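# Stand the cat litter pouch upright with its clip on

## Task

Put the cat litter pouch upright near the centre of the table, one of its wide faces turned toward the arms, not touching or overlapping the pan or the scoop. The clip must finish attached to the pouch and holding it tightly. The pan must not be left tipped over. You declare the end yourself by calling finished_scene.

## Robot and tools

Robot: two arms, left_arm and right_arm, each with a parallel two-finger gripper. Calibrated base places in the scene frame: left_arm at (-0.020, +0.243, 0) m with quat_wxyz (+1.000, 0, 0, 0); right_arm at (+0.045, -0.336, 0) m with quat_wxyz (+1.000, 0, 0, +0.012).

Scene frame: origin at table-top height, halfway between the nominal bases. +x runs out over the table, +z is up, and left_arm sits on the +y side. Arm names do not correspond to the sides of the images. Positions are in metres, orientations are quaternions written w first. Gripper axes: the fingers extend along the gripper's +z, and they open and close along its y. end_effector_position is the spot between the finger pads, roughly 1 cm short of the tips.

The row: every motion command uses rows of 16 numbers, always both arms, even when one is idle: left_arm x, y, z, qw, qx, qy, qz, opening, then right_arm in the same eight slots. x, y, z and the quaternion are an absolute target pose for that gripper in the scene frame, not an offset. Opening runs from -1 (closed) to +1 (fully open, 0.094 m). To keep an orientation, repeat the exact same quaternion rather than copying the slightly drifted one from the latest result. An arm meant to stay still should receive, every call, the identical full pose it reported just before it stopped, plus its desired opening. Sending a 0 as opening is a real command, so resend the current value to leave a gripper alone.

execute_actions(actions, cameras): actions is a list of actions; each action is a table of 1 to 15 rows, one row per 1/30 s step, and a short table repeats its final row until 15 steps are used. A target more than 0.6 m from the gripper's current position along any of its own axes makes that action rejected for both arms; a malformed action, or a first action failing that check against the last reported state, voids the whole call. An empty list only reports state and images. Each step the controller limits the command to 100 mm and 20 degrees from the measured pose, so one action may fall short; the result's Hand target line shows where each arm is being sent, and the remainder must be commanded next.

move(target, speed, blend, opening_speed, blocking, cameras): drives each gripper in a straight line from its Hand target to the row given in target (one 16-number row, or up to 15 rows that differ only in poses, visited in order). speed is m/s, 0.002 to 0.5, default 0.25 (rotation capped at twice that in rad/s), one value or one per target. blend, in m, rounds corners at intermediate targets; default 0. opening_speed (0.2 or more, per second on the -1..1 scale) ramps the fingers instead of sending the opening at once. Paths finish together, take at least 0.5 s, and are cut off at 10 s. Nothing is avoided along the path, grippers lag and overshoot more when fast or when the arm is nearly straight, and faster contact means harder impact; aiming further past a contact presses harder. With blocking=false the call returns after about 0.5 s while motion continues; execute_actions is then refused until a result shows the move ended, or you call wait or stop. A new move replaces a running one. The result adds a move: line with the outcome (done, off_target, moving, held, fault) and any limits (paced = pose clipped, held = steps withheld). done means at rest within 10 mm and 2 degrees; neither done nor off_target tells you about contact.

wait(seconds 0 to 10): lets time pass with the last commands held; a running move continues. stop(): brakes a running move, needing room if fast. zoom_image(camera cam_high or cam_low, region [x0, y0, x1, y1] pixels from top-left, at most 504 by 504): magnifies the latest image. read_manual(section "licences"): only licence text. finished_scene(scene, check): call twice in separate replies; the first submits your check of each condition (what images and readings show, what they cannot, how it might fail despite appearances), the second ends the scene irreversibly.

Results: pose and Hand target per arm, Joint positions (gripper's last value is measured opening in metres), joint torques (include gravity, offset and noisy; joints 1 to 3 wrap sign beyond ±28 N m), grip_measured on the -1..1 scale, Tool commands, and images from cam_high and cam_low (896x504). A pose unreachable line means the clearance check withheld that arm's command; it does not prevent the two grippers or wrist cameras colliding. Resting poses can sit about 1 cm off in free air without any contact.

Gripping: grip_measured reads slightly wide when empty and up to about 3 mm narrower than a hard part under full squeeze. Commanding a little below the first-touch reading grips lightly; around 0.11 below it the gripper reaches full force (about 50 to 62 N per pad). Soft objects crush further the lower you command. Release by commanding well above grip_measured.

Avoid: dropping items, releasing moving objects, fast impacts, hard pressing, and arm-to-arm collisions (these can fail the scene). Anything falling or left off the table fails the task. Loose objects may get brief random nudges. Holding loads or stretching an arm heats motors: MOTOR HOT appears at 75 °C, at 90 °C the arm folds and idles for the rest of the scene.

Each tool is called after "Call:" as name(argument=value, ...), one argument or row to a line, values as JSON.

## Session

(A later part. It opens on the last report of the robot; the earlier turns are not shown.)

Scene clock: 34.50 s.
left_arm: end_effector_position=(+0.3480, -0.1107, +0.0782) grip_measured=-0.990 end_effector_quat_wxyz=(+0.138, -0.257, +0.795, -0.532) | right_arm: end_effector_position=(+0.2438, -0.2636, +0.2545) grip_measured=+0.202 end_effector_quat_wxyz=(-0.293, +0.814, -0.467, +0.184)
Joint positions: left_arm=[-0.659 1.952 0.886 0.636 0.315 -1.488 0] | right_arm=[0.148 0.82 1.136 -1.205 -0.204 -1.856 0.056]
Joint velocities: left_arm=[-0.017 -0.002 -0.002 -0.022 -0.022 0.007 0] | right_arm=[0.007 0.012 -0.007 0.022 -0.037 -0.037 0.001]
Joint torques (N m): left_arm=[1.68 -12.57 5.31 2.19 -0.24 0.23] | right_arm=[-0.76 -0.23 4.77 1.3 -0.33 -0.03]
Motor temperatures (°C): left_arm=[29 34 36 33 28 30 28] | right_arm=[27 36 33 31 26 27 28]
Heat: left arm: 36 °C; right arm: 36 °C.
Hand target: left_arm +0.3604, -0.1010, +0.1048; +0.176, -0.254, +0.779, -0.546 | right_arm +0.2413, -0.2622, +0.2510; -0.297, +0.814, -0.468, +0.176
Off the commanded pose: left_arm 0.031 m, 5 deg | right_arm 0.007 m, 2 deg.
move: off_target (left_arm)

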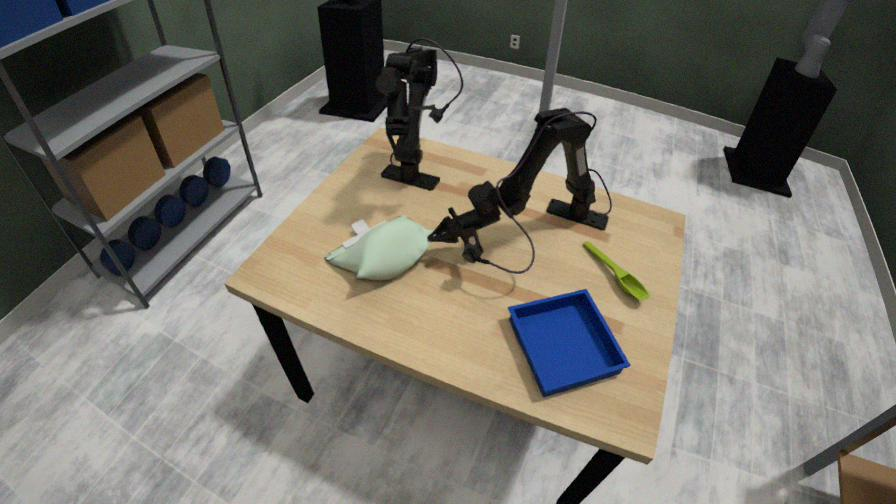

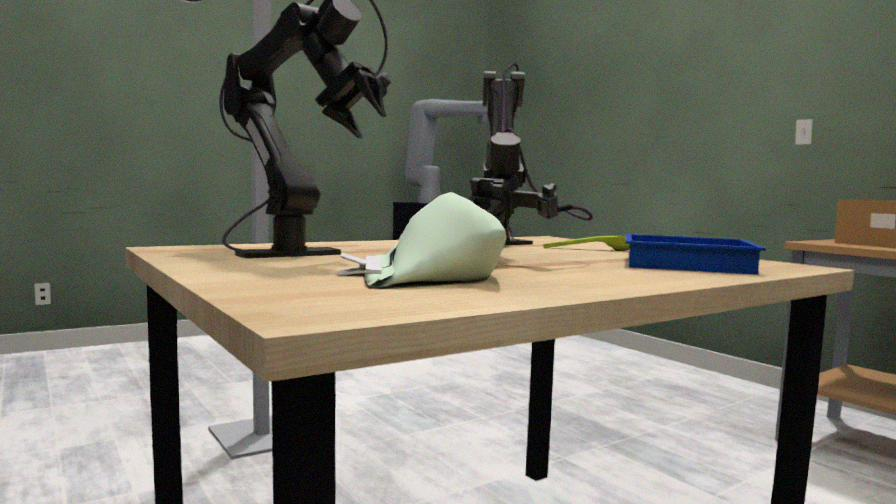

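Call:
execute_actions(
  actions=[],
)

Scene clock: 35.37 s.
left_arm: end_effector_position=(+0.3480, -0.1107, +0.0782) grip_measured=-0.990 end_effector_quat_wxyz=(+0.138, -0.257, +0.795, -0.532) | right_arm: end_effector_position=(+0.2439, -0.2635, +0.2547) grip_measured=+0.202 end_effector_quat_wxyz=(-0.293, +0.814, -0.466, +0.184)
Joint positions: left_arm=[-0.659 1.952 0.886 0.636 0.315 -1.488 0] | right_arm=[0.148 0.82 1.136 -1.205 -0.205 -1.857 0.056]
Joint velocities: left_arm=[-0.002 -0.012 0.007 -0.066 -0.007 -0.037 -0.001] | right_arm=[0.007 0.007 -0.012 0.051 -0.081 -0.022 0.001]
Joint torques (N m): left_arm=[1.8 -12.72 5.31 2.24 -0.27 0.2] | right_arm=[-0.98 -0.29 4.78 1.31 -0.35 -0.03]
Motor temperatures (°C): left_arm=[29 35 36 33 28 30 28] | right_arm=[27 35 33 31 26 27 28]
Heat: left arm: 36 °C; right arm: 35 °C.
Hand target: left_arm +0.3604, -0.1011, +0.1048; +0.176, -0.254, +0.779, -0.546 | right_arm +0.2413, -0.2622, +0.2510; -0.297, +0.814, -0.468, +0.176
Tool commands: left_gripper/opening=-1.0 right_gripper/opening=+0.2
Off the commanded pose: left_arm 0.031 m, 5 deg | right_arm 0.007 m, 2 deg.

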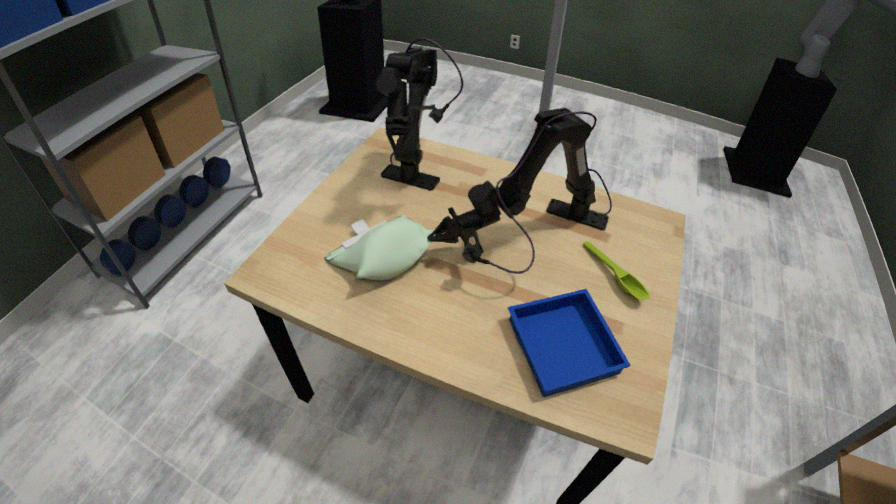

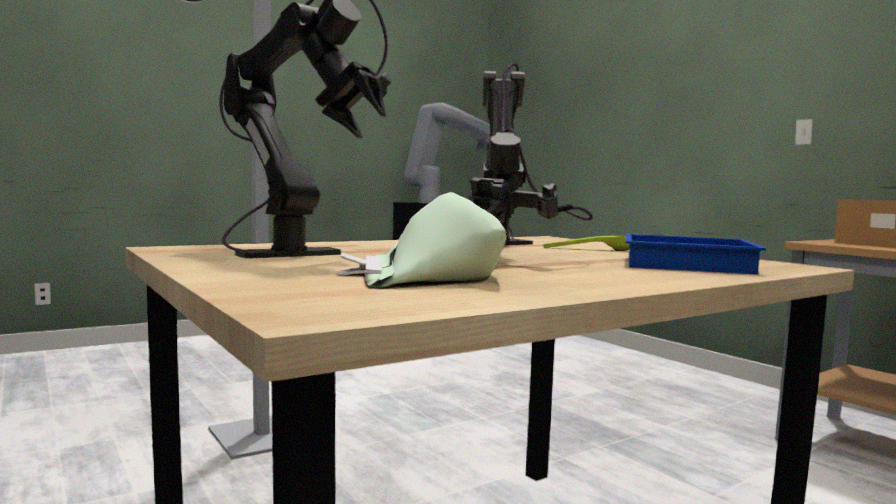

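Call:
zoom_image(
  camera="cam_high",
  region=[300, 180, 560, 326],
)

Scaled by 1.938.

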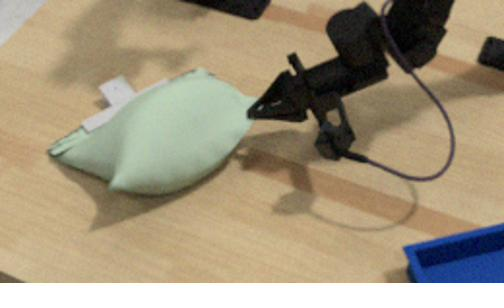

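Call:
move(
  target=[
    [0.378,-0.055,0.106,0.1773,-0.2531,0.7791,-0.5455,-1.0,0.24,-0.26,0.25,0.2962,-0.8138,0.4699,-0.171,0.2],
    [0.402,-0.008,0.107,0.1773,-0.2531,0.7791,-0.5455,-1.0,0.24,-0.26,0.25,0.2962,-0.8138,0.4699,-0.171,0.2],
  ],
  speed=0.12,
  blend=0.02,
  cameras=["cam_high"],
)

Scene clock: 37.53 s.
left_arm: end_effector_position=(+0.3822, -0.0213, +0.0772) grip_measured=-0.990 end_effector_quat_wxyz=(+0.117, -0.261, +0.794, -0.537) | right_arm: end_effector_position=(+0.2440, -0.2634, +0.2547) grip_measured=+0.202 end_effector_quat_wxyz=(-0.294, +0.813, -0.468, +0.183)
Joint positions: left_arm=[-0.371 1.915 0.849 0.565 0.605 -1.371 0] | right_arm=[0.148 0.82 1.136 -1.204 -0.205 -1.851 0.056]
Joint velocities: left_arm=[0.007 -0.002 -0.012 0.022 0.022 -0.051 0] | right_arm=[-0.007 -0.002 -0.002 -0.066 0.007 0.066 0]
Joint torques (N m): left_arm=[1.98 -12.14 6.69 2.25 -0.4 0.19] | right_arm=[0.68 -0.05 4.77 1.27 -0.28 0.17]
Motor temperatures (°C): left_arm=[29 35 36 34 28 30 28] | right_arm=[27 35 33 31 26 27 28]
Heat: left arm: 36 °C; right arm: 35 °C.
Hand target: left_arm +0.4017, -0.0091, +0.1078; +0.175, -0.255, +0.777, -0.548 | right_arm +0.2401, -0.2600, +0.2501; -0.296, +0.814, -0.470, +0.171
Off the commanded pose: left_arm 0.038 m, 7 deg | right_arm 0.007 m, 1 deg.
move: off_target (left_arm)
Images, in order (width x height): cam_high 896x504.

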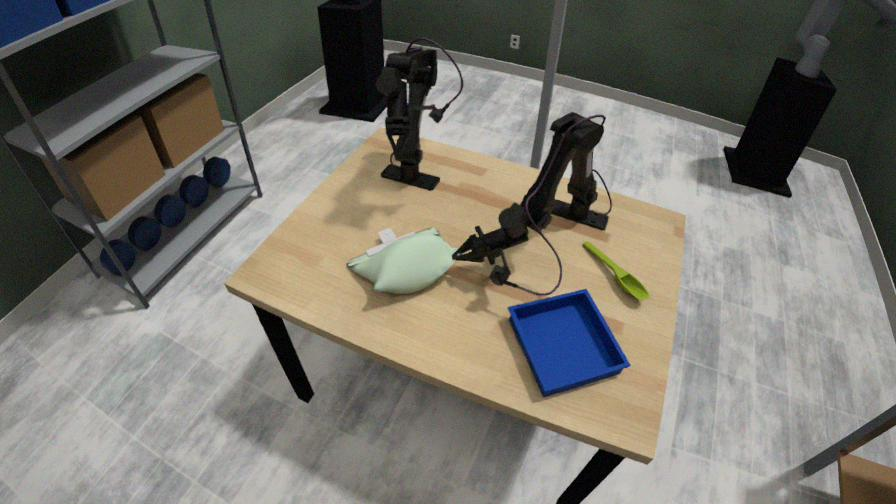

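Call:
zoom_image(
  camera="cam_high",
  region=[330, 200, 530, 312],
)

Scaled by 2.520.

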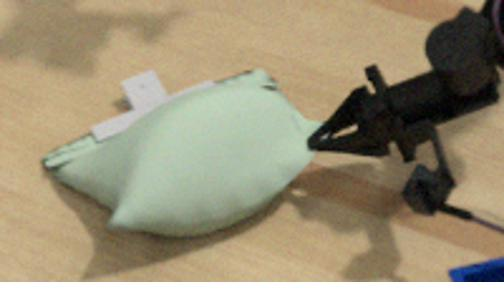

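Call:
move(
  target=[
    [0.43,0.006,0.107,0.1773,-0.2531,0.7791,-0.5455,-1.0,0.24,-0.26,0.25,0.2962,-0.8138,0.4699,-0.171,0.2],
    [0.475,0.016,0.107,0.1773,-0.2531,0.7791,-0.5455,-1.0,0.24,-0.26,0.25,0.2962,-0.8138,0.4699,-0.171,0.2],
  ],
  speed=0.12,
  blend=0.02,
  cameras=["cam_high"],
)

Scene clock: 40.13 s.
left_arm: end_effector_position=(+0.4456, +0.0054, +0.0853) grip_measured=-0.990 end_effector_quat_wxyz=(+0.117, -0.264, +0.792, -0.539) | right_arm: end_effector_position=(+0.2440, -0.2634, +0.2547) grip_measured=+0.202 end_effector_quat_wxyz=(-0.294, +0.813, -0.468, +0.183)
Joint positions: left_arm=[-0.249 2.044 1.106 0.394 0.708 -1.305 0] | right_arm=[0.148 0.82 1.136 -1.204 -0.205 -1.851 0.056]
Joint velocities: left_arm=[0.007 -0.022 0.007 -0.007 -0.051 -0.007 0] | right_arm=[-0.012 -0.017 -0.002 0.066 0.051 -0.066 0.001]
Joint torques (N m): left_arm=[1.81 -9.32 10.29 2.42 -0.31 0.18] | right_arm=[0.68 -0.14 5.07 1.25 -0.26 0.13]
Motor temperatures (°C): left_arm=[29 37 36 34 28 30 28] | right_arm=[27 35 33 32 26 27 28]
Heat: left arm: 37 °C; right arm: 35 °C.
Hand target: left_arm +0.4728, +0.0163, +0.1077; +0.176, -0.253, +0.778, -0.547 | right_arm +0.2401, -0.2600, +0.2501; -0.296, +0.814, -0.470, +0.171
Off the commanded pose: left_arm 0.038 m, 7 deg | right_arm 0.007 m, 1 deg.
move: off_target (left_arm); blend cut to 0.0162 m at target 1
Images, in order (width x height): cam_high 896x504.

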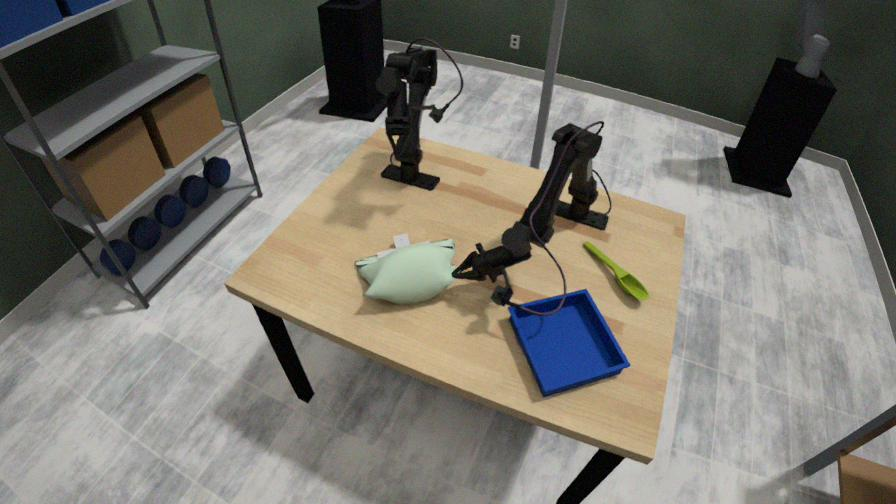

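Call:
zoom_image(
  camera="cam_high",
  region=[340, 210, 520, 311],
)

Scaled by 2.800.

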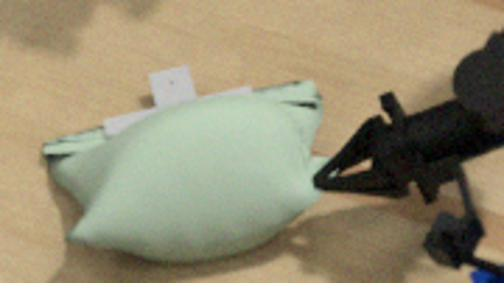

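Call:
move(
  target=[
    [0.52,0.028,0.107,0.1533,-0.2189,0.7889,-0.5526,-1.0,0.24,-0.26,0.25,0.2962,-0.8138,0.4699,-0.171,0.2],
    [0.568,0.036,0.107,0.129,-0.1843,0.7981,-0.5589,-1.0,0.24,-0.26,0.25,0.2962,-0.8138,0.4699,-0.171,0.2],
  ],
  speed=0.12,
  blend=0.015,
  cameras=["cam_high"],
)

Scene clock: 47.20 s.
left_arm: end_effector_position=(+0.5414, +0.0203, +0.0892) grip_measured=-0.990 end_effector_quat_wxyz=(+0.071, -0.197, +0.804, -0.557) | right_arm: end_effector_position=(+0.2440, -0.2634, +0.2547) grip_measured=+0.202 end_effector_quat_wxyz=(-0.294, +0.813, -0.468, +0.183)
Joint positions: left_arm=[-0.136 2.417 1.797 -0.068 0.95 -1.094 0] | right_arm=[0.148 0.82 1.136 -1.204 -0.205 -1.851 0.056]
Joint velocities: left_arm=[-0.002 -0.012 0.012 -0.051 0.051 0.007 0] | right_arm=[-0.007 0.002 0.002 0.081 0.022 0.037 -0.001]
Joint torques (N m): left_arm=[2 -12.52 10.91 2.11 -0.05 0.17] | right_arm=[0.76 -0.08 4.81 1.24 -0.32 0.11]
Motor temperatures (°C): left_arm=[29 37 38 36 28 30 28] | right_arm=[27 34 34 32 26 27 28]
Heat: left arm: 38 °C; right arm: 34 °C.
Hand target: left_arm +0.5655, +0.0362, +0.1076; +0.128, -0.185, +0.797, -0.560 | right_arm +0.2401, -0.2600, +0.2501; -0.296, +0.814, -0.470, +0.171
Off the commanded pose: left_arm 0.036 m, 7 deg | right_arm 0.007 m, 1 deg.
move: off_target (left_arm)
Images, in order (width x height): cam_high 896x504.

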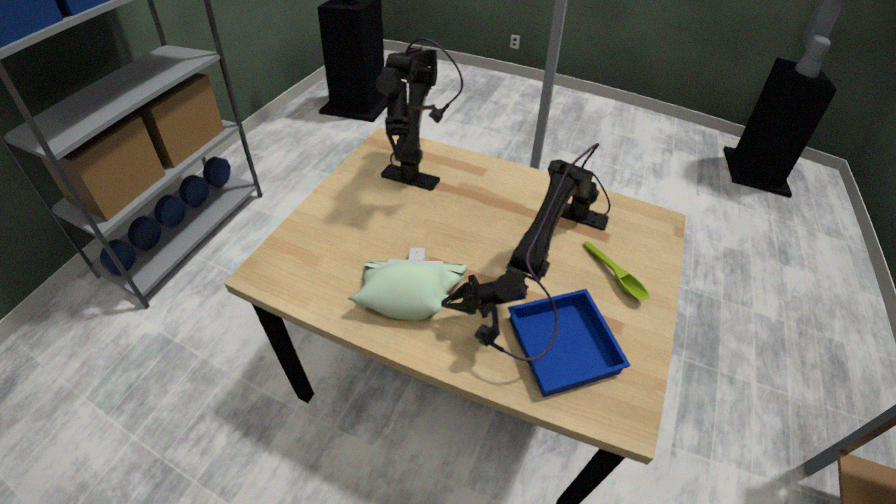

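Call:
zoom_image(
  camera="cam_high",
  region=[330, 225, 530, 337],
)

Scaled by 2.520.

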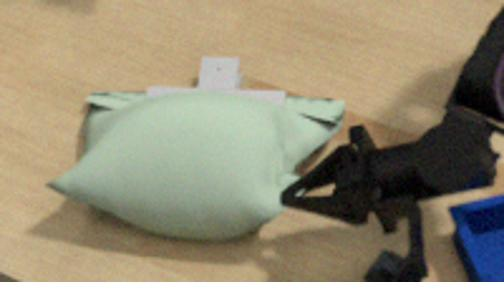

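Call:
move(
  target=[0.546,0.023,0.106,0.129,-0.1843,0.7981,-0.5589,-1.0,0.24,-0.26,0.25,0.2962,-0.8138,0.4699,-0.171,0.2],
  speed=0.1,
  cameras=[],
)

Call:
move(
  target=[0.546,0.023,0.1,0.129,-0.1843,0.7981,-0.5589,0.35,0.24,-0.26,0.25,0.2962,-0.8138,0.4699,-0.171,0.2],
  speed=0.05,
  opening_speed=1.0,
  cameras=["cam_high", "cam_low"],
)

Scene clock: 49.07 s.
left_arm: end_effector_position=(+0.5368, +0.0218, +0.0794) grip_measured=-0.990 end_effector_quat_wxyz=(+0.084, -0.198, +0.802, -0.556) | right_arm: end_effector_position=(+0.2440, -0.2634, +0.2547) grip_measured=+0.202 end_effector_quat_wxyz=(-0.294, +0.813, -0.468, +0.183)
Joint positions: left_arm=[-0.138 2.401 1.715 0.023 0.932 -1.104 0] | right_arm=[0.148 0.82 1.136 -1.204 -0.205 -1.851 0.056]
Joint velocities: left_arm=[0.012 0.012 -0.002 -0.037 -0.007 -0.022 0] | right_arm=[-0.007 -0.012 -0.002 -0.007 -0.066 -0.037 0]
Joint torques (N m): left_arm=[-0.24 -16.27 6.22 2.04 -0.16 0.08] | right_arm=[0.79 0.02 4.82 1.25 -0.31 0.15]
Motor temperatures (°C): left_arm=[29 38 38 36 28 30 29] | right_arm=[27 34 34 32 26 27 28]
Heat: left arm: 38 °C; right arm: 34 °C.
Hand target: left_arm +0.5453, +0.0231, +0.1058; +0.128, -0.183, +0.799, -0.559 | right_arm +0.2401, -0.2600, +0.2501; -0.296, +0.814, -0.470, +0.171
Off the commanded pose: left_arm 0.028 m, 5 deg | right_arm 0.007 m, 1 deg.
move: off_target (left_arm)
No camera images: "cameras" was empty.

Scene clock: 50.63 s.
left_arm: end_effector_position=(+0.5470, +0.0247, +0.0854) grip_measured=+0.349 end_effector_quat_wxyz=(+0.116, -0.194, +0.800, -0.555) | right_arm: end_effector_position=(+0.2440, -0.2634, +0.2547) grip_measured=+0.202 end_effector_quat_wxyz=(-0.294, +0.813, -0.468, +0.183)
Joint positions: left_arm=[-0.137 2.398 1.715 0.076 0.897 -1.105 0.063] | right_arm=[0.148 0.82 1.136 -1.204 -0.205 -1.851 0.056]
Joint velocities: left_arm=[0.012 -0.012 -0.017 0.022 -0.037 -0.037 0] | right_arm=[0.007 0.002 -0.027 -0.022 -0.022 -0.066 0.001]
Joint torques (N m): left_arm=[-0.24 -15.27 6.08 1.82 0.26 -0.02] | right_arm=[0.73 0.06 4.93 1.21 -0.26 0.11]
Motor temperatures (°C): left_arm=[29 39 38 36 28 30 28] | right_arm=[27 34 34 32 26 27 28]
Heat: left arm: 39 °C; right arm: 34 °C.
Hand target: left_arm +0.5464, +0.0227, +0.0995; +0.129, -0.184, +0.798, -0.559 | right_arm +0.2401, -0.2600, +0.2501; -0.296, +0.814, -0.470, +0.171
Off the commanded pose: left_arm 0.015 m, 2 deg | right_arm 0.007 m, 1 deg.
move: off_target (left_arm)

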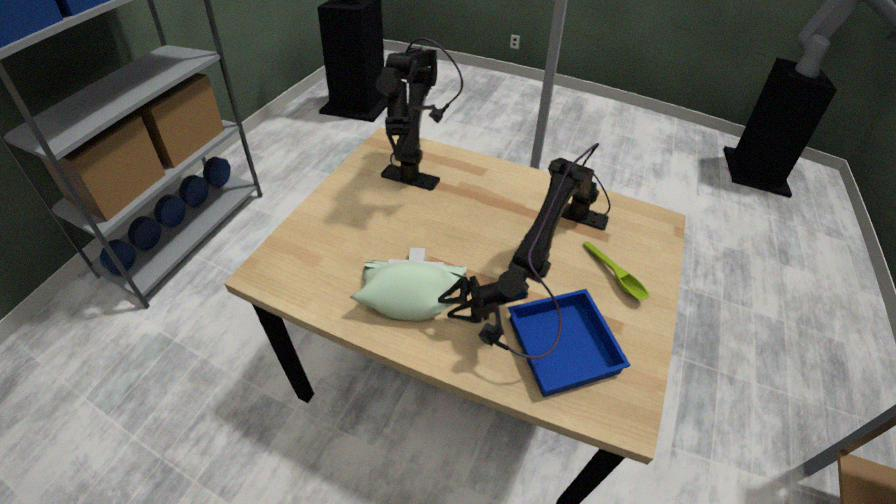

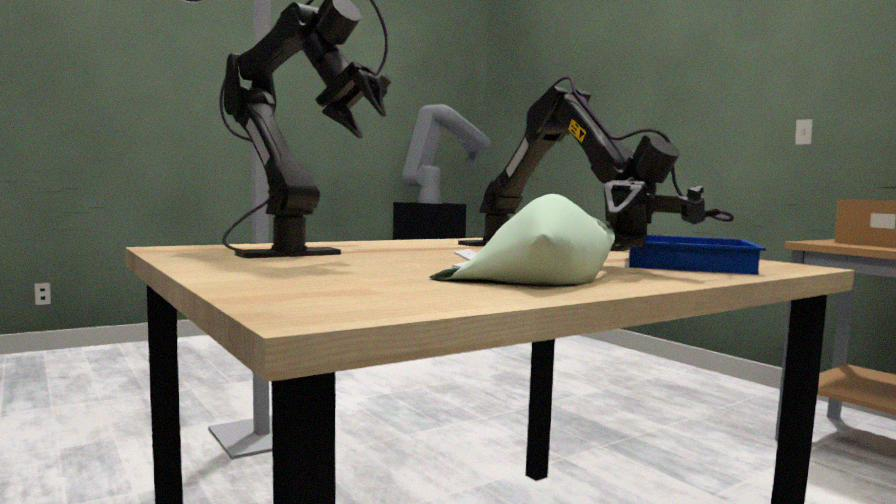

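Call:
move(
  target=[
    [0.513,0.091,0.128,0.129,-0.1843,0.7981,-0.5589,0.35,0.24,-0.26,0.25,0.2962,-0.8138,0.4699,-0.171,0.2],
    [0.46,0.10,0.24,0.2,-0.35,0.76,-0.5,0.35,0.24,-0.26,0.25,0.2962,-0.8138,0.4699,-0.171,0.2],
    [0.28,0.05,0.17,0.3147,-0.545,0.673,-0.3886,-0.15,0.24,-0.26,0.25,0.2962,-0.8138,0.4699,-0.171,0.2],
  ],
  speed=[0.08,0.25,0.3],
  blend=[0.02,0.04,0],
  cameras=["cam_high", "cam_low"],
)

every target must give the same left_gripper/opening; nothing of the call was run
Scene clock: 51.93 s.
left_arm: end_effector_position=(+0.5470, +0.0247, +0.0854) grip_measured=+0.349 end_effector_quat_wxyz=(+0.116, -0.194, +0.800, -0.555) | right_arm: end_effector_position=(+0.2440, -0.2634, +0.2547) grip_measured=+0.202 end_effector_quat_wxyz=(-0.294, +0.813, -0.468, +0.183)
Joint positions: left_arm=[-0.137 2.398 1.715 0.077 0.897 -1.105 0.063] | right_arm=[0.148 0.82 1.136 -1.204 -0.205 -1.851 0.056]
Joint velocities: left_arm=[0.002 -0.012 0.017 0.037 0.037 0.022 0] | right_arm=[0.007 -0.007 -0.002 0.007 0.037 -0.037 -0.001]
Joint torques (N m): left_arm=[-0.28 -15.23 5.98 1.82 0.24 0.03] | right_arm=[0.73 -0.14 4.68 1.23 -0.3 0.15]
Motor temperatures (°C): left_arm=[29 40 37 36 28 30 28] | right_arm=[27 34 34 32 26 27 28]
Heat: left arm: 40 °C; right arm: 34 °C.
Hand target: left_arm +0.5464, +0.0227, +0.0995; +0.129, -0.183, +0.798, -0.559 | right_arm +0.2401, -0.2600, +0.2501; -0.296, +0.814, -0.470, +0.171
Tool commands: left_gripper/opening=+0.35 right_gripper/opening=+0.2
Off the commanded pose: left_arm 0.015 m, 2 deg | right_arm 0.007 m, 1 deg.

Call:
move(
  target=[
    [0.513,0.091,0.128,0.129,-0.1843,0.7981,-0.5589,0.35,0.24,-0.26,0.25,0.2962,-0.8138,0.4699,-0.171,0.2],
    [0.46,0.10,0.24,0.2271,-0.3565,0.7644,-0.4869,0.35,0.24,-0.26,0.25,0.2962,-0.8138,0.4699,-0.171,0.2],
    [0.28,0.05,0.17,0.3147,-0.545,0.673,-0.3886,0.35,0.24,-0.26,0.25,0.2962,-0.8138,0.4699,-0.171,0.2],
  ],
  speed=[0.08, 0.25, 0.3],
  blend=[0.02, 0.04, 0],
  cameras=["cam_high", "cam_low"],
)

Scene clock: 55.83 s.
left_arm: end_effector_position=(+0.2834, +0.0503, +0.1729) grip_measured=+0.349 end_effector_quat_wxyz=(+0.318, -0.541, +0.667, -0.401) | right_arm: end_effector_position=(+0.2440, -0.2634, +0.2547) grip_measured=+0.202 end_effector_quat_wxyz=(-0.294, +0.813, -0.468, +0.183)
Joint positions: left_arm=[-0.816 1.165 0.665 -0.08 -0.518 -1.894 0.063] | right_arm=[0.148 0.82 1.136 -1.204 -0.205 -1.851 0.056]
Joint velocities: left_arm=[-0.012 -0.017 -0.012 -0.007 0.007 -0.066 0] | right_arm=[-0.007 0.012 0.012 0.051 0.066 -0.081 -0.001]
Joint torques (N m): left_arm=[-0.44 -2.45 7.94 1.57 -0.37 0.05] | right_arm=[0.76 -0.03 4.9 1.24 -0.26 0.12]
Motor temperatures (°C): left_arm=[29 40 37 36 28 30 28] | right_arm=[27 34 34 33 26 27 28]
Heat: left arm: 40 °C; right arm: 34 °C.
Hand target: left_arm +0.2824, +0.0518, +0.1703; +0.323, -0.541, +0.672, -0.389 | right_arm +0.2401, -0.2600, +0.2501; -0.296, +0.814, -0.470, +0.171
Off the commanded pose: left_arm 0.004 m, 2 deg | right_arm 0.007 m, 1 deg.
move: done

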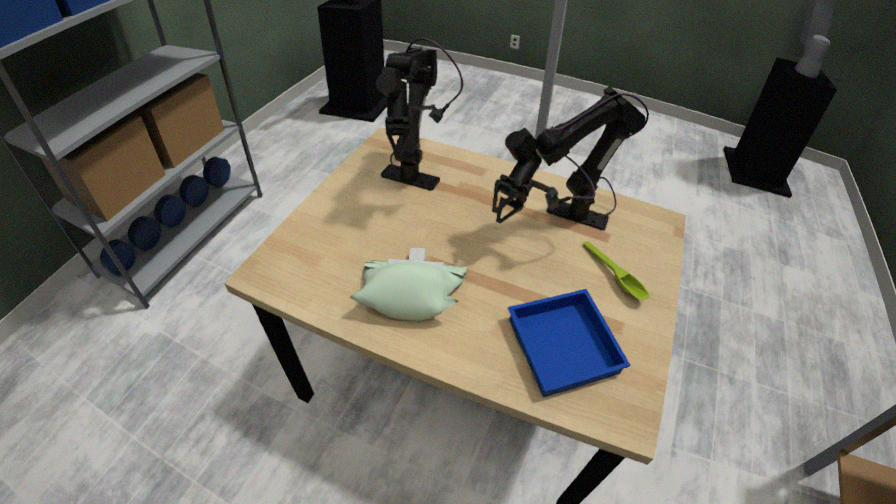

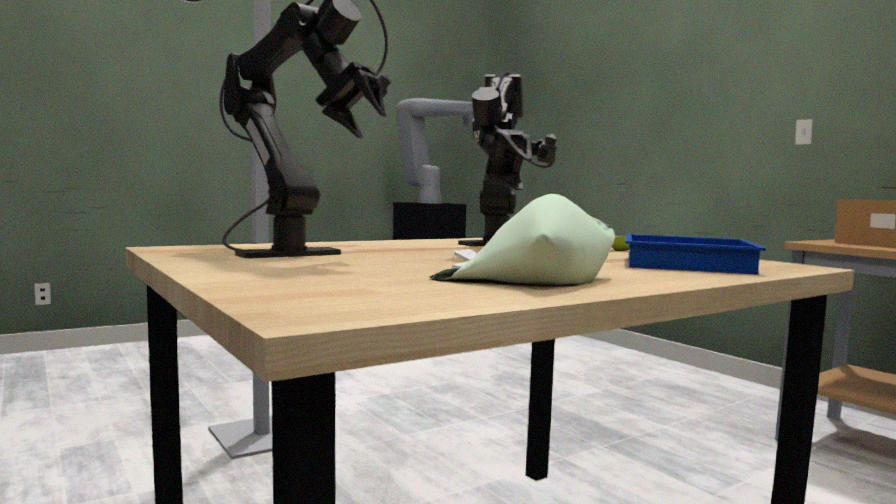

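Call:
zoom_image(
  camera="cam_high",
  region=[340, 230, 490, 330],
)

Call:
zoom_image(
  camera="cam_low",
  region=[410, 180, 650, 315],
)

Scaled by 3.360.

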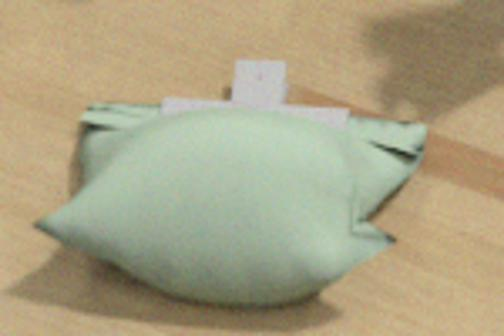

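Scaled by 2.100.

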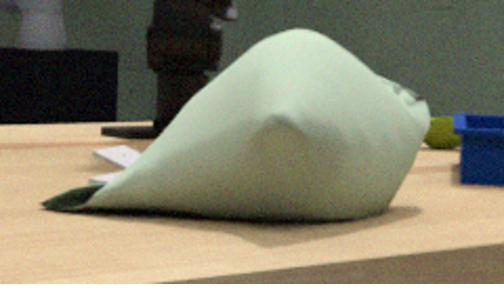

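Call:
move(
  target=[0.314,0.0016,0.06,0.3147,-0.545,0.673,-0.3886,-0.15,0.3917,-0.2709,0.08,0.4286,-0.7424,0.4461,-0.2576,-0.15],
  speed=0.25,
  cameras=["cam_high", "cam_low"],
)

Scene clock: 59.60 s.
left_arm: end_effector_position=(+0.3146, +0.0002, +0.0644) grip_measured=-0.149 end_effector_quat_wxyz=(+0.309, -0.546, +0.670, -0.397) | right_arm: end_effector_position=(+0.3991, -0.2767, +0.0898) grip_measured=-0.148 end_effector_quat_wxyz=(-0.425, +0.744, -0.434, +0.279)
Joint positions: left_arm=[-0.852 1.69 0.609 0.468 -0.536 -1.936 0.04] | right_arm=[-0.077 1.353 0.411 0.377 -0.447 -1.889 0.04]
Joint velocities: left_arm=[0.012 0.007 -0.017 0.007 -0.022 -0.095 0.001] | right_arm=[0.002 0.007 -0.007 -0.037 -0.051 -0.022 0.001]
Joint torques (N m): left_arm=[-0.51 -5.34 5.18 1.76 -0.36 0.03] | right_arm=[-0.29 -3.11 4.42 1.58 -0.42 0.2]
Motor temperatures (°C): left_arm=[29 38 37 36 28 30 28] | right_arm=[27 34 34 33 26 27 28]
Heat: left arm: 38 °C; right arm: 34 °C.
Hand target: left_arm +0.3126, +0.0026, +0.0594; +0.315, -0.545, +0.673, -0.388 | right_arm +0.3925, -0.2741, +0.0801; -0.427, +0.744, -0.443, +0.259
Off the commanded pose: left_arm 0.005 m, 1 deg | right_arm 0.014 m, 3 deg.
move: off_target (right_arm)

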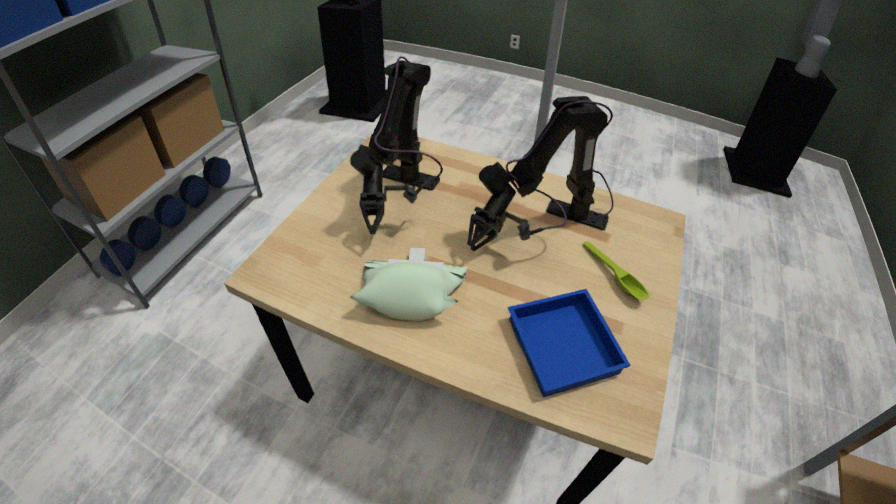

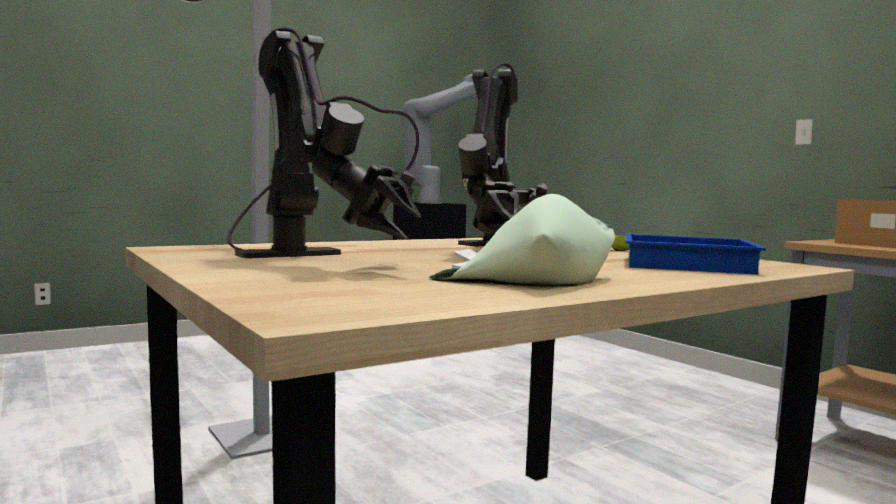

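Call:
move(
  target=[0.314,0.0016,0.023,0.3147,-0.545,0.673,-0.3886,-0.15,0.386,-0.266,0.022,0.4286,-0.7424,0.4461,-0.2576,-0.15],
  speed=0.1,
  cameras=[],
)

Scene clock: 61.07 s.
left_arm: end_effector_position=(+0.3168, -0.0022, +0.0309) grip_measured=-0.149 end_effector_quat_wxyz=(+0.310, -0.546, +0.668, -0.401) | right_arm: end_effector_position=(+0.3948, -0.2684, +0.0327) grip_measured=-0.148 end_effector_quat_wxyz=(-0.435, +0.739, -0.434, +0.277)
Joint positions: left_arm=[-0.852 1.841 0.577 0.661 -0.536 -1.936 0.04] | right_arm=[-0.049 1.66 0.284 0.832 -0.436 -1.857 0.04]
Joint velocities: left_arm=[-0.012 -0.007 -0.017 -0.022 -0.051 -0.007 -0.001] | right_arm=[-0.002 -0.012 -0.002 -0.051 0.007 0.007 0]
Joint torques (N m): left_arm=[-0.24 -5.41 4.21 1.76 -0.3 0.05] | right_arm=[0.76 -3.6 2.73 1.54 -0.13 0.14]
Motor temperatures (°C): left_arm=[29 37 37 36 28 30 28] | right_arm=[27 34 34 33 26 27 28]
Heat: left arm: 37 °C; right arm: 34 °C.
Hand target: left_arm +0.3137, +0.0020, +0.0233; +0.315, -0.545, +0.673, -0.389 | right_arm +0.3864, -0.2657, +0.0214; -0.429, +0.742, -0.446, +0.257
Off the commanded pose: left_arm 0.009 m, 2 deg | right_arm 0.014 m, 3 deg.
move: off_target (right_arm)
No camera images: "cameras" was empty.

Call:
move(
  target=[0.351,-0.004,0.018,0.3147,-0.545,0.673,-0.3886,-0.15,0.415,-0.2505,0.0155,0.4286,-0.7424,0.4461,-0.2576,-0.15],
  speed=0.08,
  cameras=["cam_high", "cam_low"],
)

Call:
zoom_image(
  camera="cam_high",
  region=[340, 220, 490, 320],
)

Call:
zoom_image(
  camera="cam_low",
  region=[340, 180, 580, 315],
)

Scene clock: 62.20 s.
left_arm: end_effector_position=(+0.3491, -0.0035, +0.0239) grip_measured=-0.149 end_effector_quat_wxyz=(+0.314, -0.549, +0.665, -0.398) | right_arm: end_effector_position=(+0.4196, -0.2513, +0.0325) grip_measured=-0.148 end_effector_quat_wxyz=(-0.445, +0.735, -0.426, +0.282)
Joint positions: left_arm=[-0.781 1.937 0.671 0.683 -0.489 -1.894 0.04] | right_arm=[0.018 1.771 0.364 0.905 -0.39 -1.816 0.04]
Joint velocities: left_arm=[0.002 0.027 -0.017 0.051 0.007 0.11 0.001] | right_arm=[-0.012 -0.007 0.002 0.007 -0.037 -0.007 0.001]
Joint torques (N m): left_arm=[0.32 -6.08 6.2 1.68 -0.13 0.06] | right_arm=[0.57 -4.04 4.4 1.2 -0.01 0.15]
Motor temperatures (°C): left_arm=[29 37 37 36 28 30 28] | right_arm=[27 34 34 33 26 27 28]
Heat: left arm: 37 °C; right arm: 34 °C.
Hand target: left_arm +0.3506, -0.0042, +0.0177; +0.314, -0.546, +0.673, -0.389 | right_arm +0.4143, -0.2507, +0.0158; -0.429, +0.742, -0.446, +0.258
Off the commanded pose: left_arm 0.006 m, 1 deg | right_arm 0.018 m, 4 deg.
move: off_target (right_arm)

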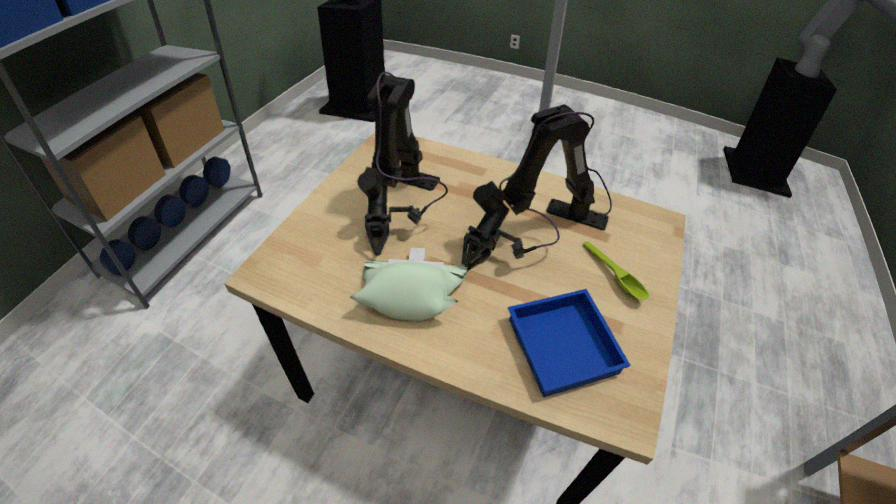

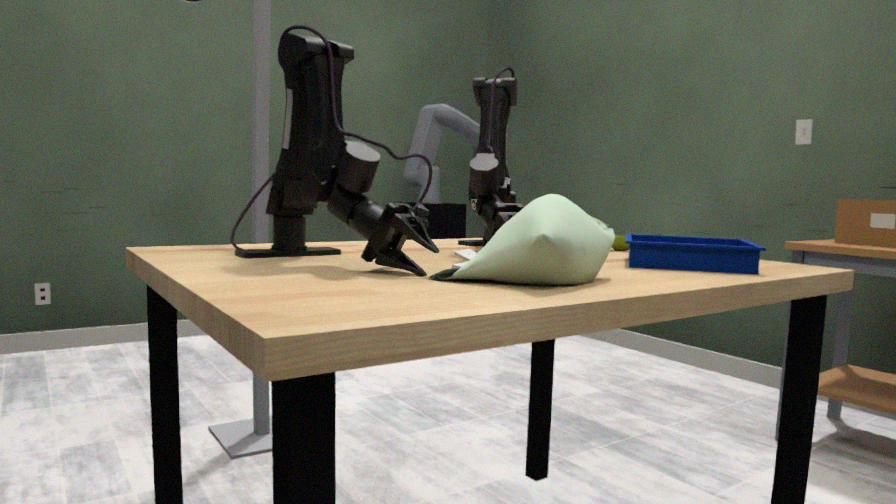

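Scaled by 3.360.

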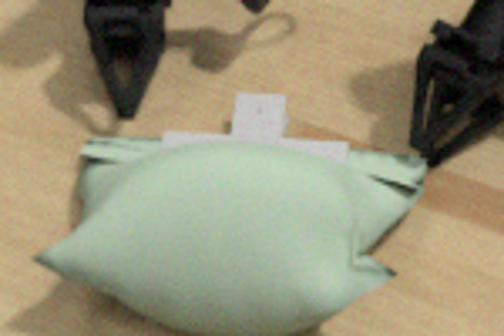

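Scaled by 2.100.

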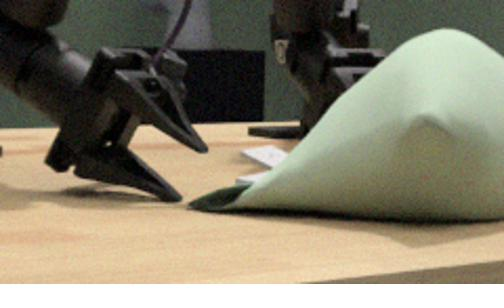

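Call:
move(
  target=[
    [0.352,-0.02,0.019,0.3147,-0.545,0.673,-0.3886,-0.15,0.42,-0.25,0.009,0.4286,-0.7424,0.4461,-0.2576,-0.15],
    [0.387,-0.0265,0.019,0.3147,-0.545,0.673,-0.3886,-0.15,0.449,-0.2355,0.009,0.4286,-0.7424,0.4461,-0.2576,-0.15],
  ],
  speed=0.06,
  cameras=["cam_high", "cam_low"],
)

Call:
zoom_image(
  camera="cam_high",
  region=[340, 220, 490, 320],
)

Call:
zoom_image(
  camera="cam_low",
  region=[380, 200, 560, 301],
)

Scene clock: 63.93 s.
left_arm: end_effector_position=(+0.3835, -0.0278, +0.0251) grip_measured=-0.149 end_effector_quat_wxyz=(+0.312, -0.547, +0.665, -0.402) | right_arm: end_effector_position=(+0.4556, -0.2374, +0.0333) grip_measured=-0.148 end_effector_quat_wxyz=(-0.452, +0.729, -0.422, +0.292)
Joint positions: left_arm=[-0.757 2.037 0.846 0.621 -0.462 -1.877 0.04] | right_arm=[0.065 1.885 0.496 0.925 -0.346 -1.787 0.04]
Joint velocities: left_arm=[0.002 0.002 -0.002 -0.037 0.037 0.037 0.002] | right_arm=[-0.012 0.012 0.022 -0.037 0.037 -0.022 0]
Joint torques (N m): left_arm=[0.7 -7.35 6.87 1.59 -0.16 0.16] | right_arm=[0.87 -4.77 4.71 0.97 -0.04 0.14]
Motor temperatures (°C): left_arm=[29 36 37 36 28 30 28] | right_arm=[27 34 34 33 26 27 28]
Heat: left arm: 37 °C; right arm: 34 °C.
Hand target: left_arm +0.3864, -0.0267, +0.0186; +0.314, -0.545, +0.673, -0.389 | right_arm +0.4478, -0.2361, +0.0100; -0.429, +0.741, -0.446, +0.259
Off the commanded pose: left_arm 0.007 m, 2 deg | right_arm 0.025 m, 6 deg.
move: off_target (right_arm)

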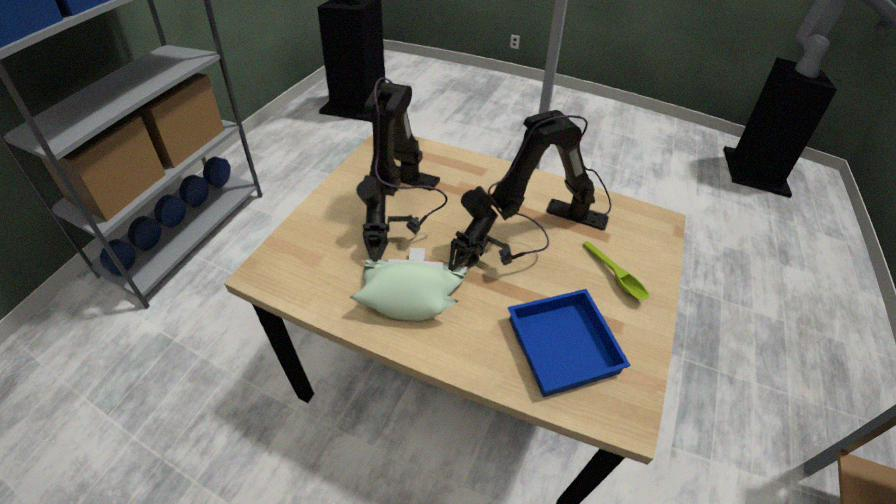

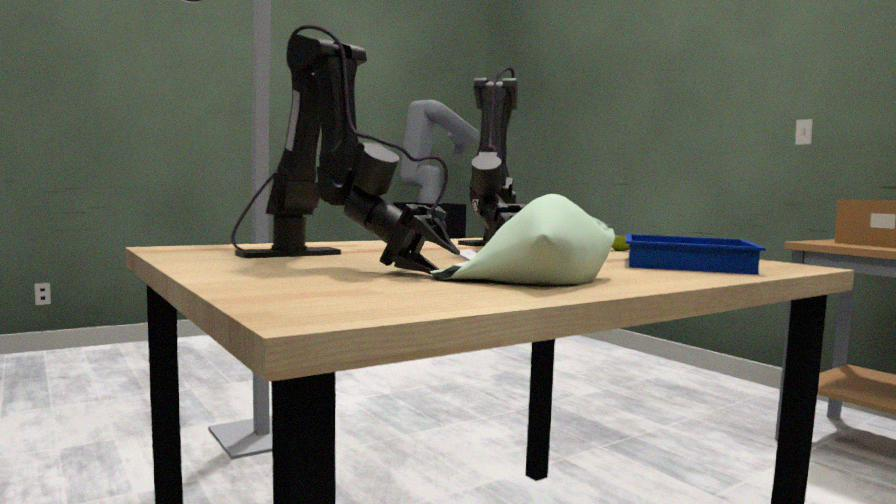

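Scaled by 3.360.

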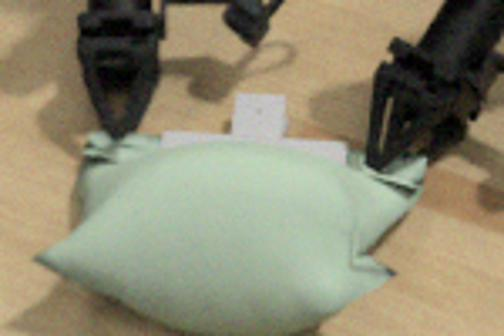

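Scaled by 2.800.

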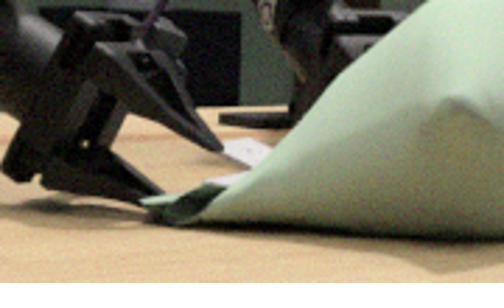

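Call:
move(
  target=[0.387,-0.0265,0.019,0.3147,-0.545,0.673,-0.3886,-0.15,0.422,-0.252,0.016,0.3958,-0.7603,0.4568,-0.2378,-0.15],
  speed=0.08,
  cameras=[],
)

Scene clock: 65.70 s.
left_arm: end_effector_position=(+0.3835, -0.0278, +0.0251) grip_measured=-0.149 end_effector_quat_wxyz=(+0.312, -0.546, +0.666, -0.401) | right_arm: end_effector_position=(+0.4365, -0.2470, +0.0326) grip_measured=-0.148 end_effector_quat_wxyz=(-0.418, +0.750, -0.438, +0.267)
Joint positions: left_arm=[-0.757 2.037 0.846 0.621 -0.462 -1.875 0.04] | right_arm=[0.046 1.753 0.478 0.705 -0.345 -1.825 0.04]
Joint velocities: left_arm=[0.002 0.012 -0.007 -0.022 0.022 -0.037 -0.001] | right_arm=[-0.007 -0.012 0.012 0.007 -0.037 0.007 0]
Joint torques (N m): left_arm=[0.61 -7.24 6.93 1.6 -0.15 0.19] | right_arm=[-1.07 -6.82 3.21 0.96 -0.22 0]
Motor temperatures (°C): left_arm=[29 36 37 35 28 30 28] | right_arm=[27 34 34 33 26 27 28]
Heat: left arm: 37 °C; right arm: 34 °C.
Hand target: left_arm +0.3867, -0.0263, +0.0191; +0.315, -0.545, +0.673, -0.389 | right_arm +0.4223, -0.2512, +0.0164; -0.397, +0.759, -0.458, +0.238
Off the commanded pose: left_arm 0.007 m, 2 deg | right_arm 0.023 m, 5 deg.
move: off_target (right_arm)
No camera images: "cameras" was empty.

Call:
move(
  target=[0.387,-0.0265,0.019,0.3147,-0.545,0.673,-0.3886,-0.15,0.42,-0.252,0.003,0.3958,-0.7603,0.4568,-0.2378,-0.15],
  speed=0.05,
  cameras=["cam_high", "cam_low"],
)

Call:
zoom_image(
  camera="cam_low",
  region=[380, 200, 560, 301],
)

Scene clock: 66.83 s.
left_arm: end_effector_position=(+0.3835, -0.0278, +0.0250) grip_measured=-0.149 end_effector_quat_wxyz=(+0.312, -0.546, +0.666, -0.401) | right_arm: end_effector_position=(+0.4370, -0.2469, +0.0327) grip_measured=-0.148 end_effector_quat_wxyz=(-0.423, +0.747, -0.432, +0.276)
Joint positions: left_arm=[-0.757 2.037 0.846 0.621 -0.462 -1.875 0.04] | right_arm=[0.046 1.77 0.463 0.759 -0.346 -1.827 0.04]
Joint velocities: left_arm=[-0.007 -0.017 -0.007 -0.022 0.007 0.007 0] | right_arm=[-0.007 -0.007 -0.002 0.051 -0.051 0.066 0.001]
Joint torques (N m): left_arm=[0.43 -7.36 6.95 1.64 -0.16 0.13] | right_arm=[-1.21 -4.16 2.54 1.14 -0.22 0.01]
Motor temperatures (°C): left_arm=[29 36 37 35 28 30 28] | right_arm=[27 34 34 33 26 27 28]
Heat: left arm: 37 °C; right arm: 34 °C.
Hand target: left_arm +0.3867, -0.0263, +0.0190; +0.315, -0.545, +0.673, -0.389 | right_arm +0.4191, -0.2515, +0.0044; -0.397, +0.760, -0.457, +0.238
Off the commanded pose: left_arm 0.007 m, 2 deg | right_arm 0.035 m, 6 deg.
move: off_target (right_arm)

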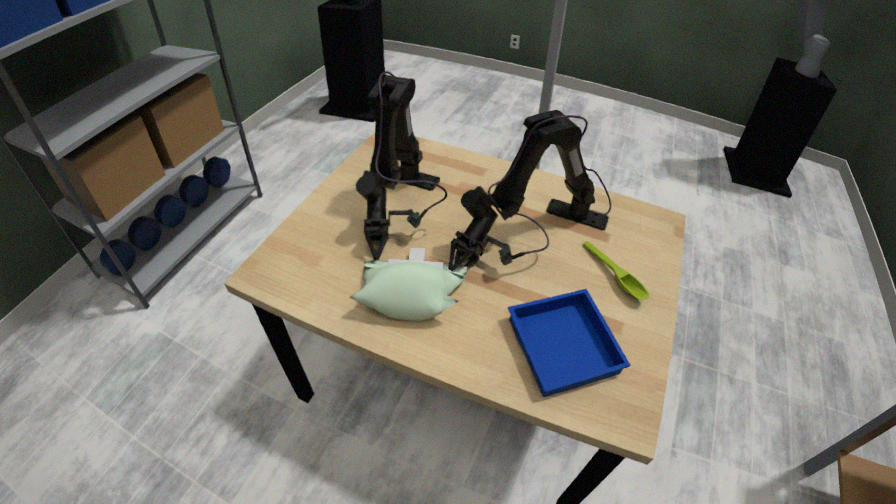

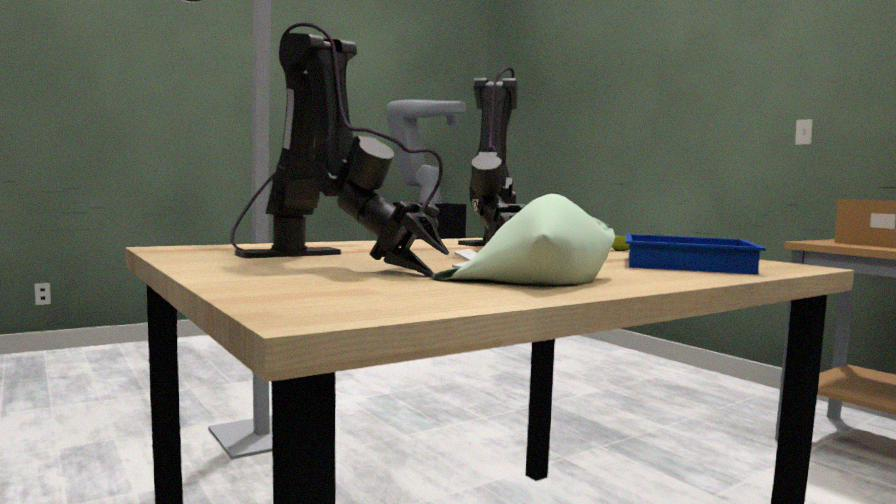

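Scaled by 2.800.

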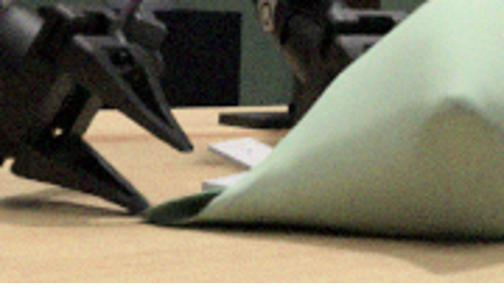

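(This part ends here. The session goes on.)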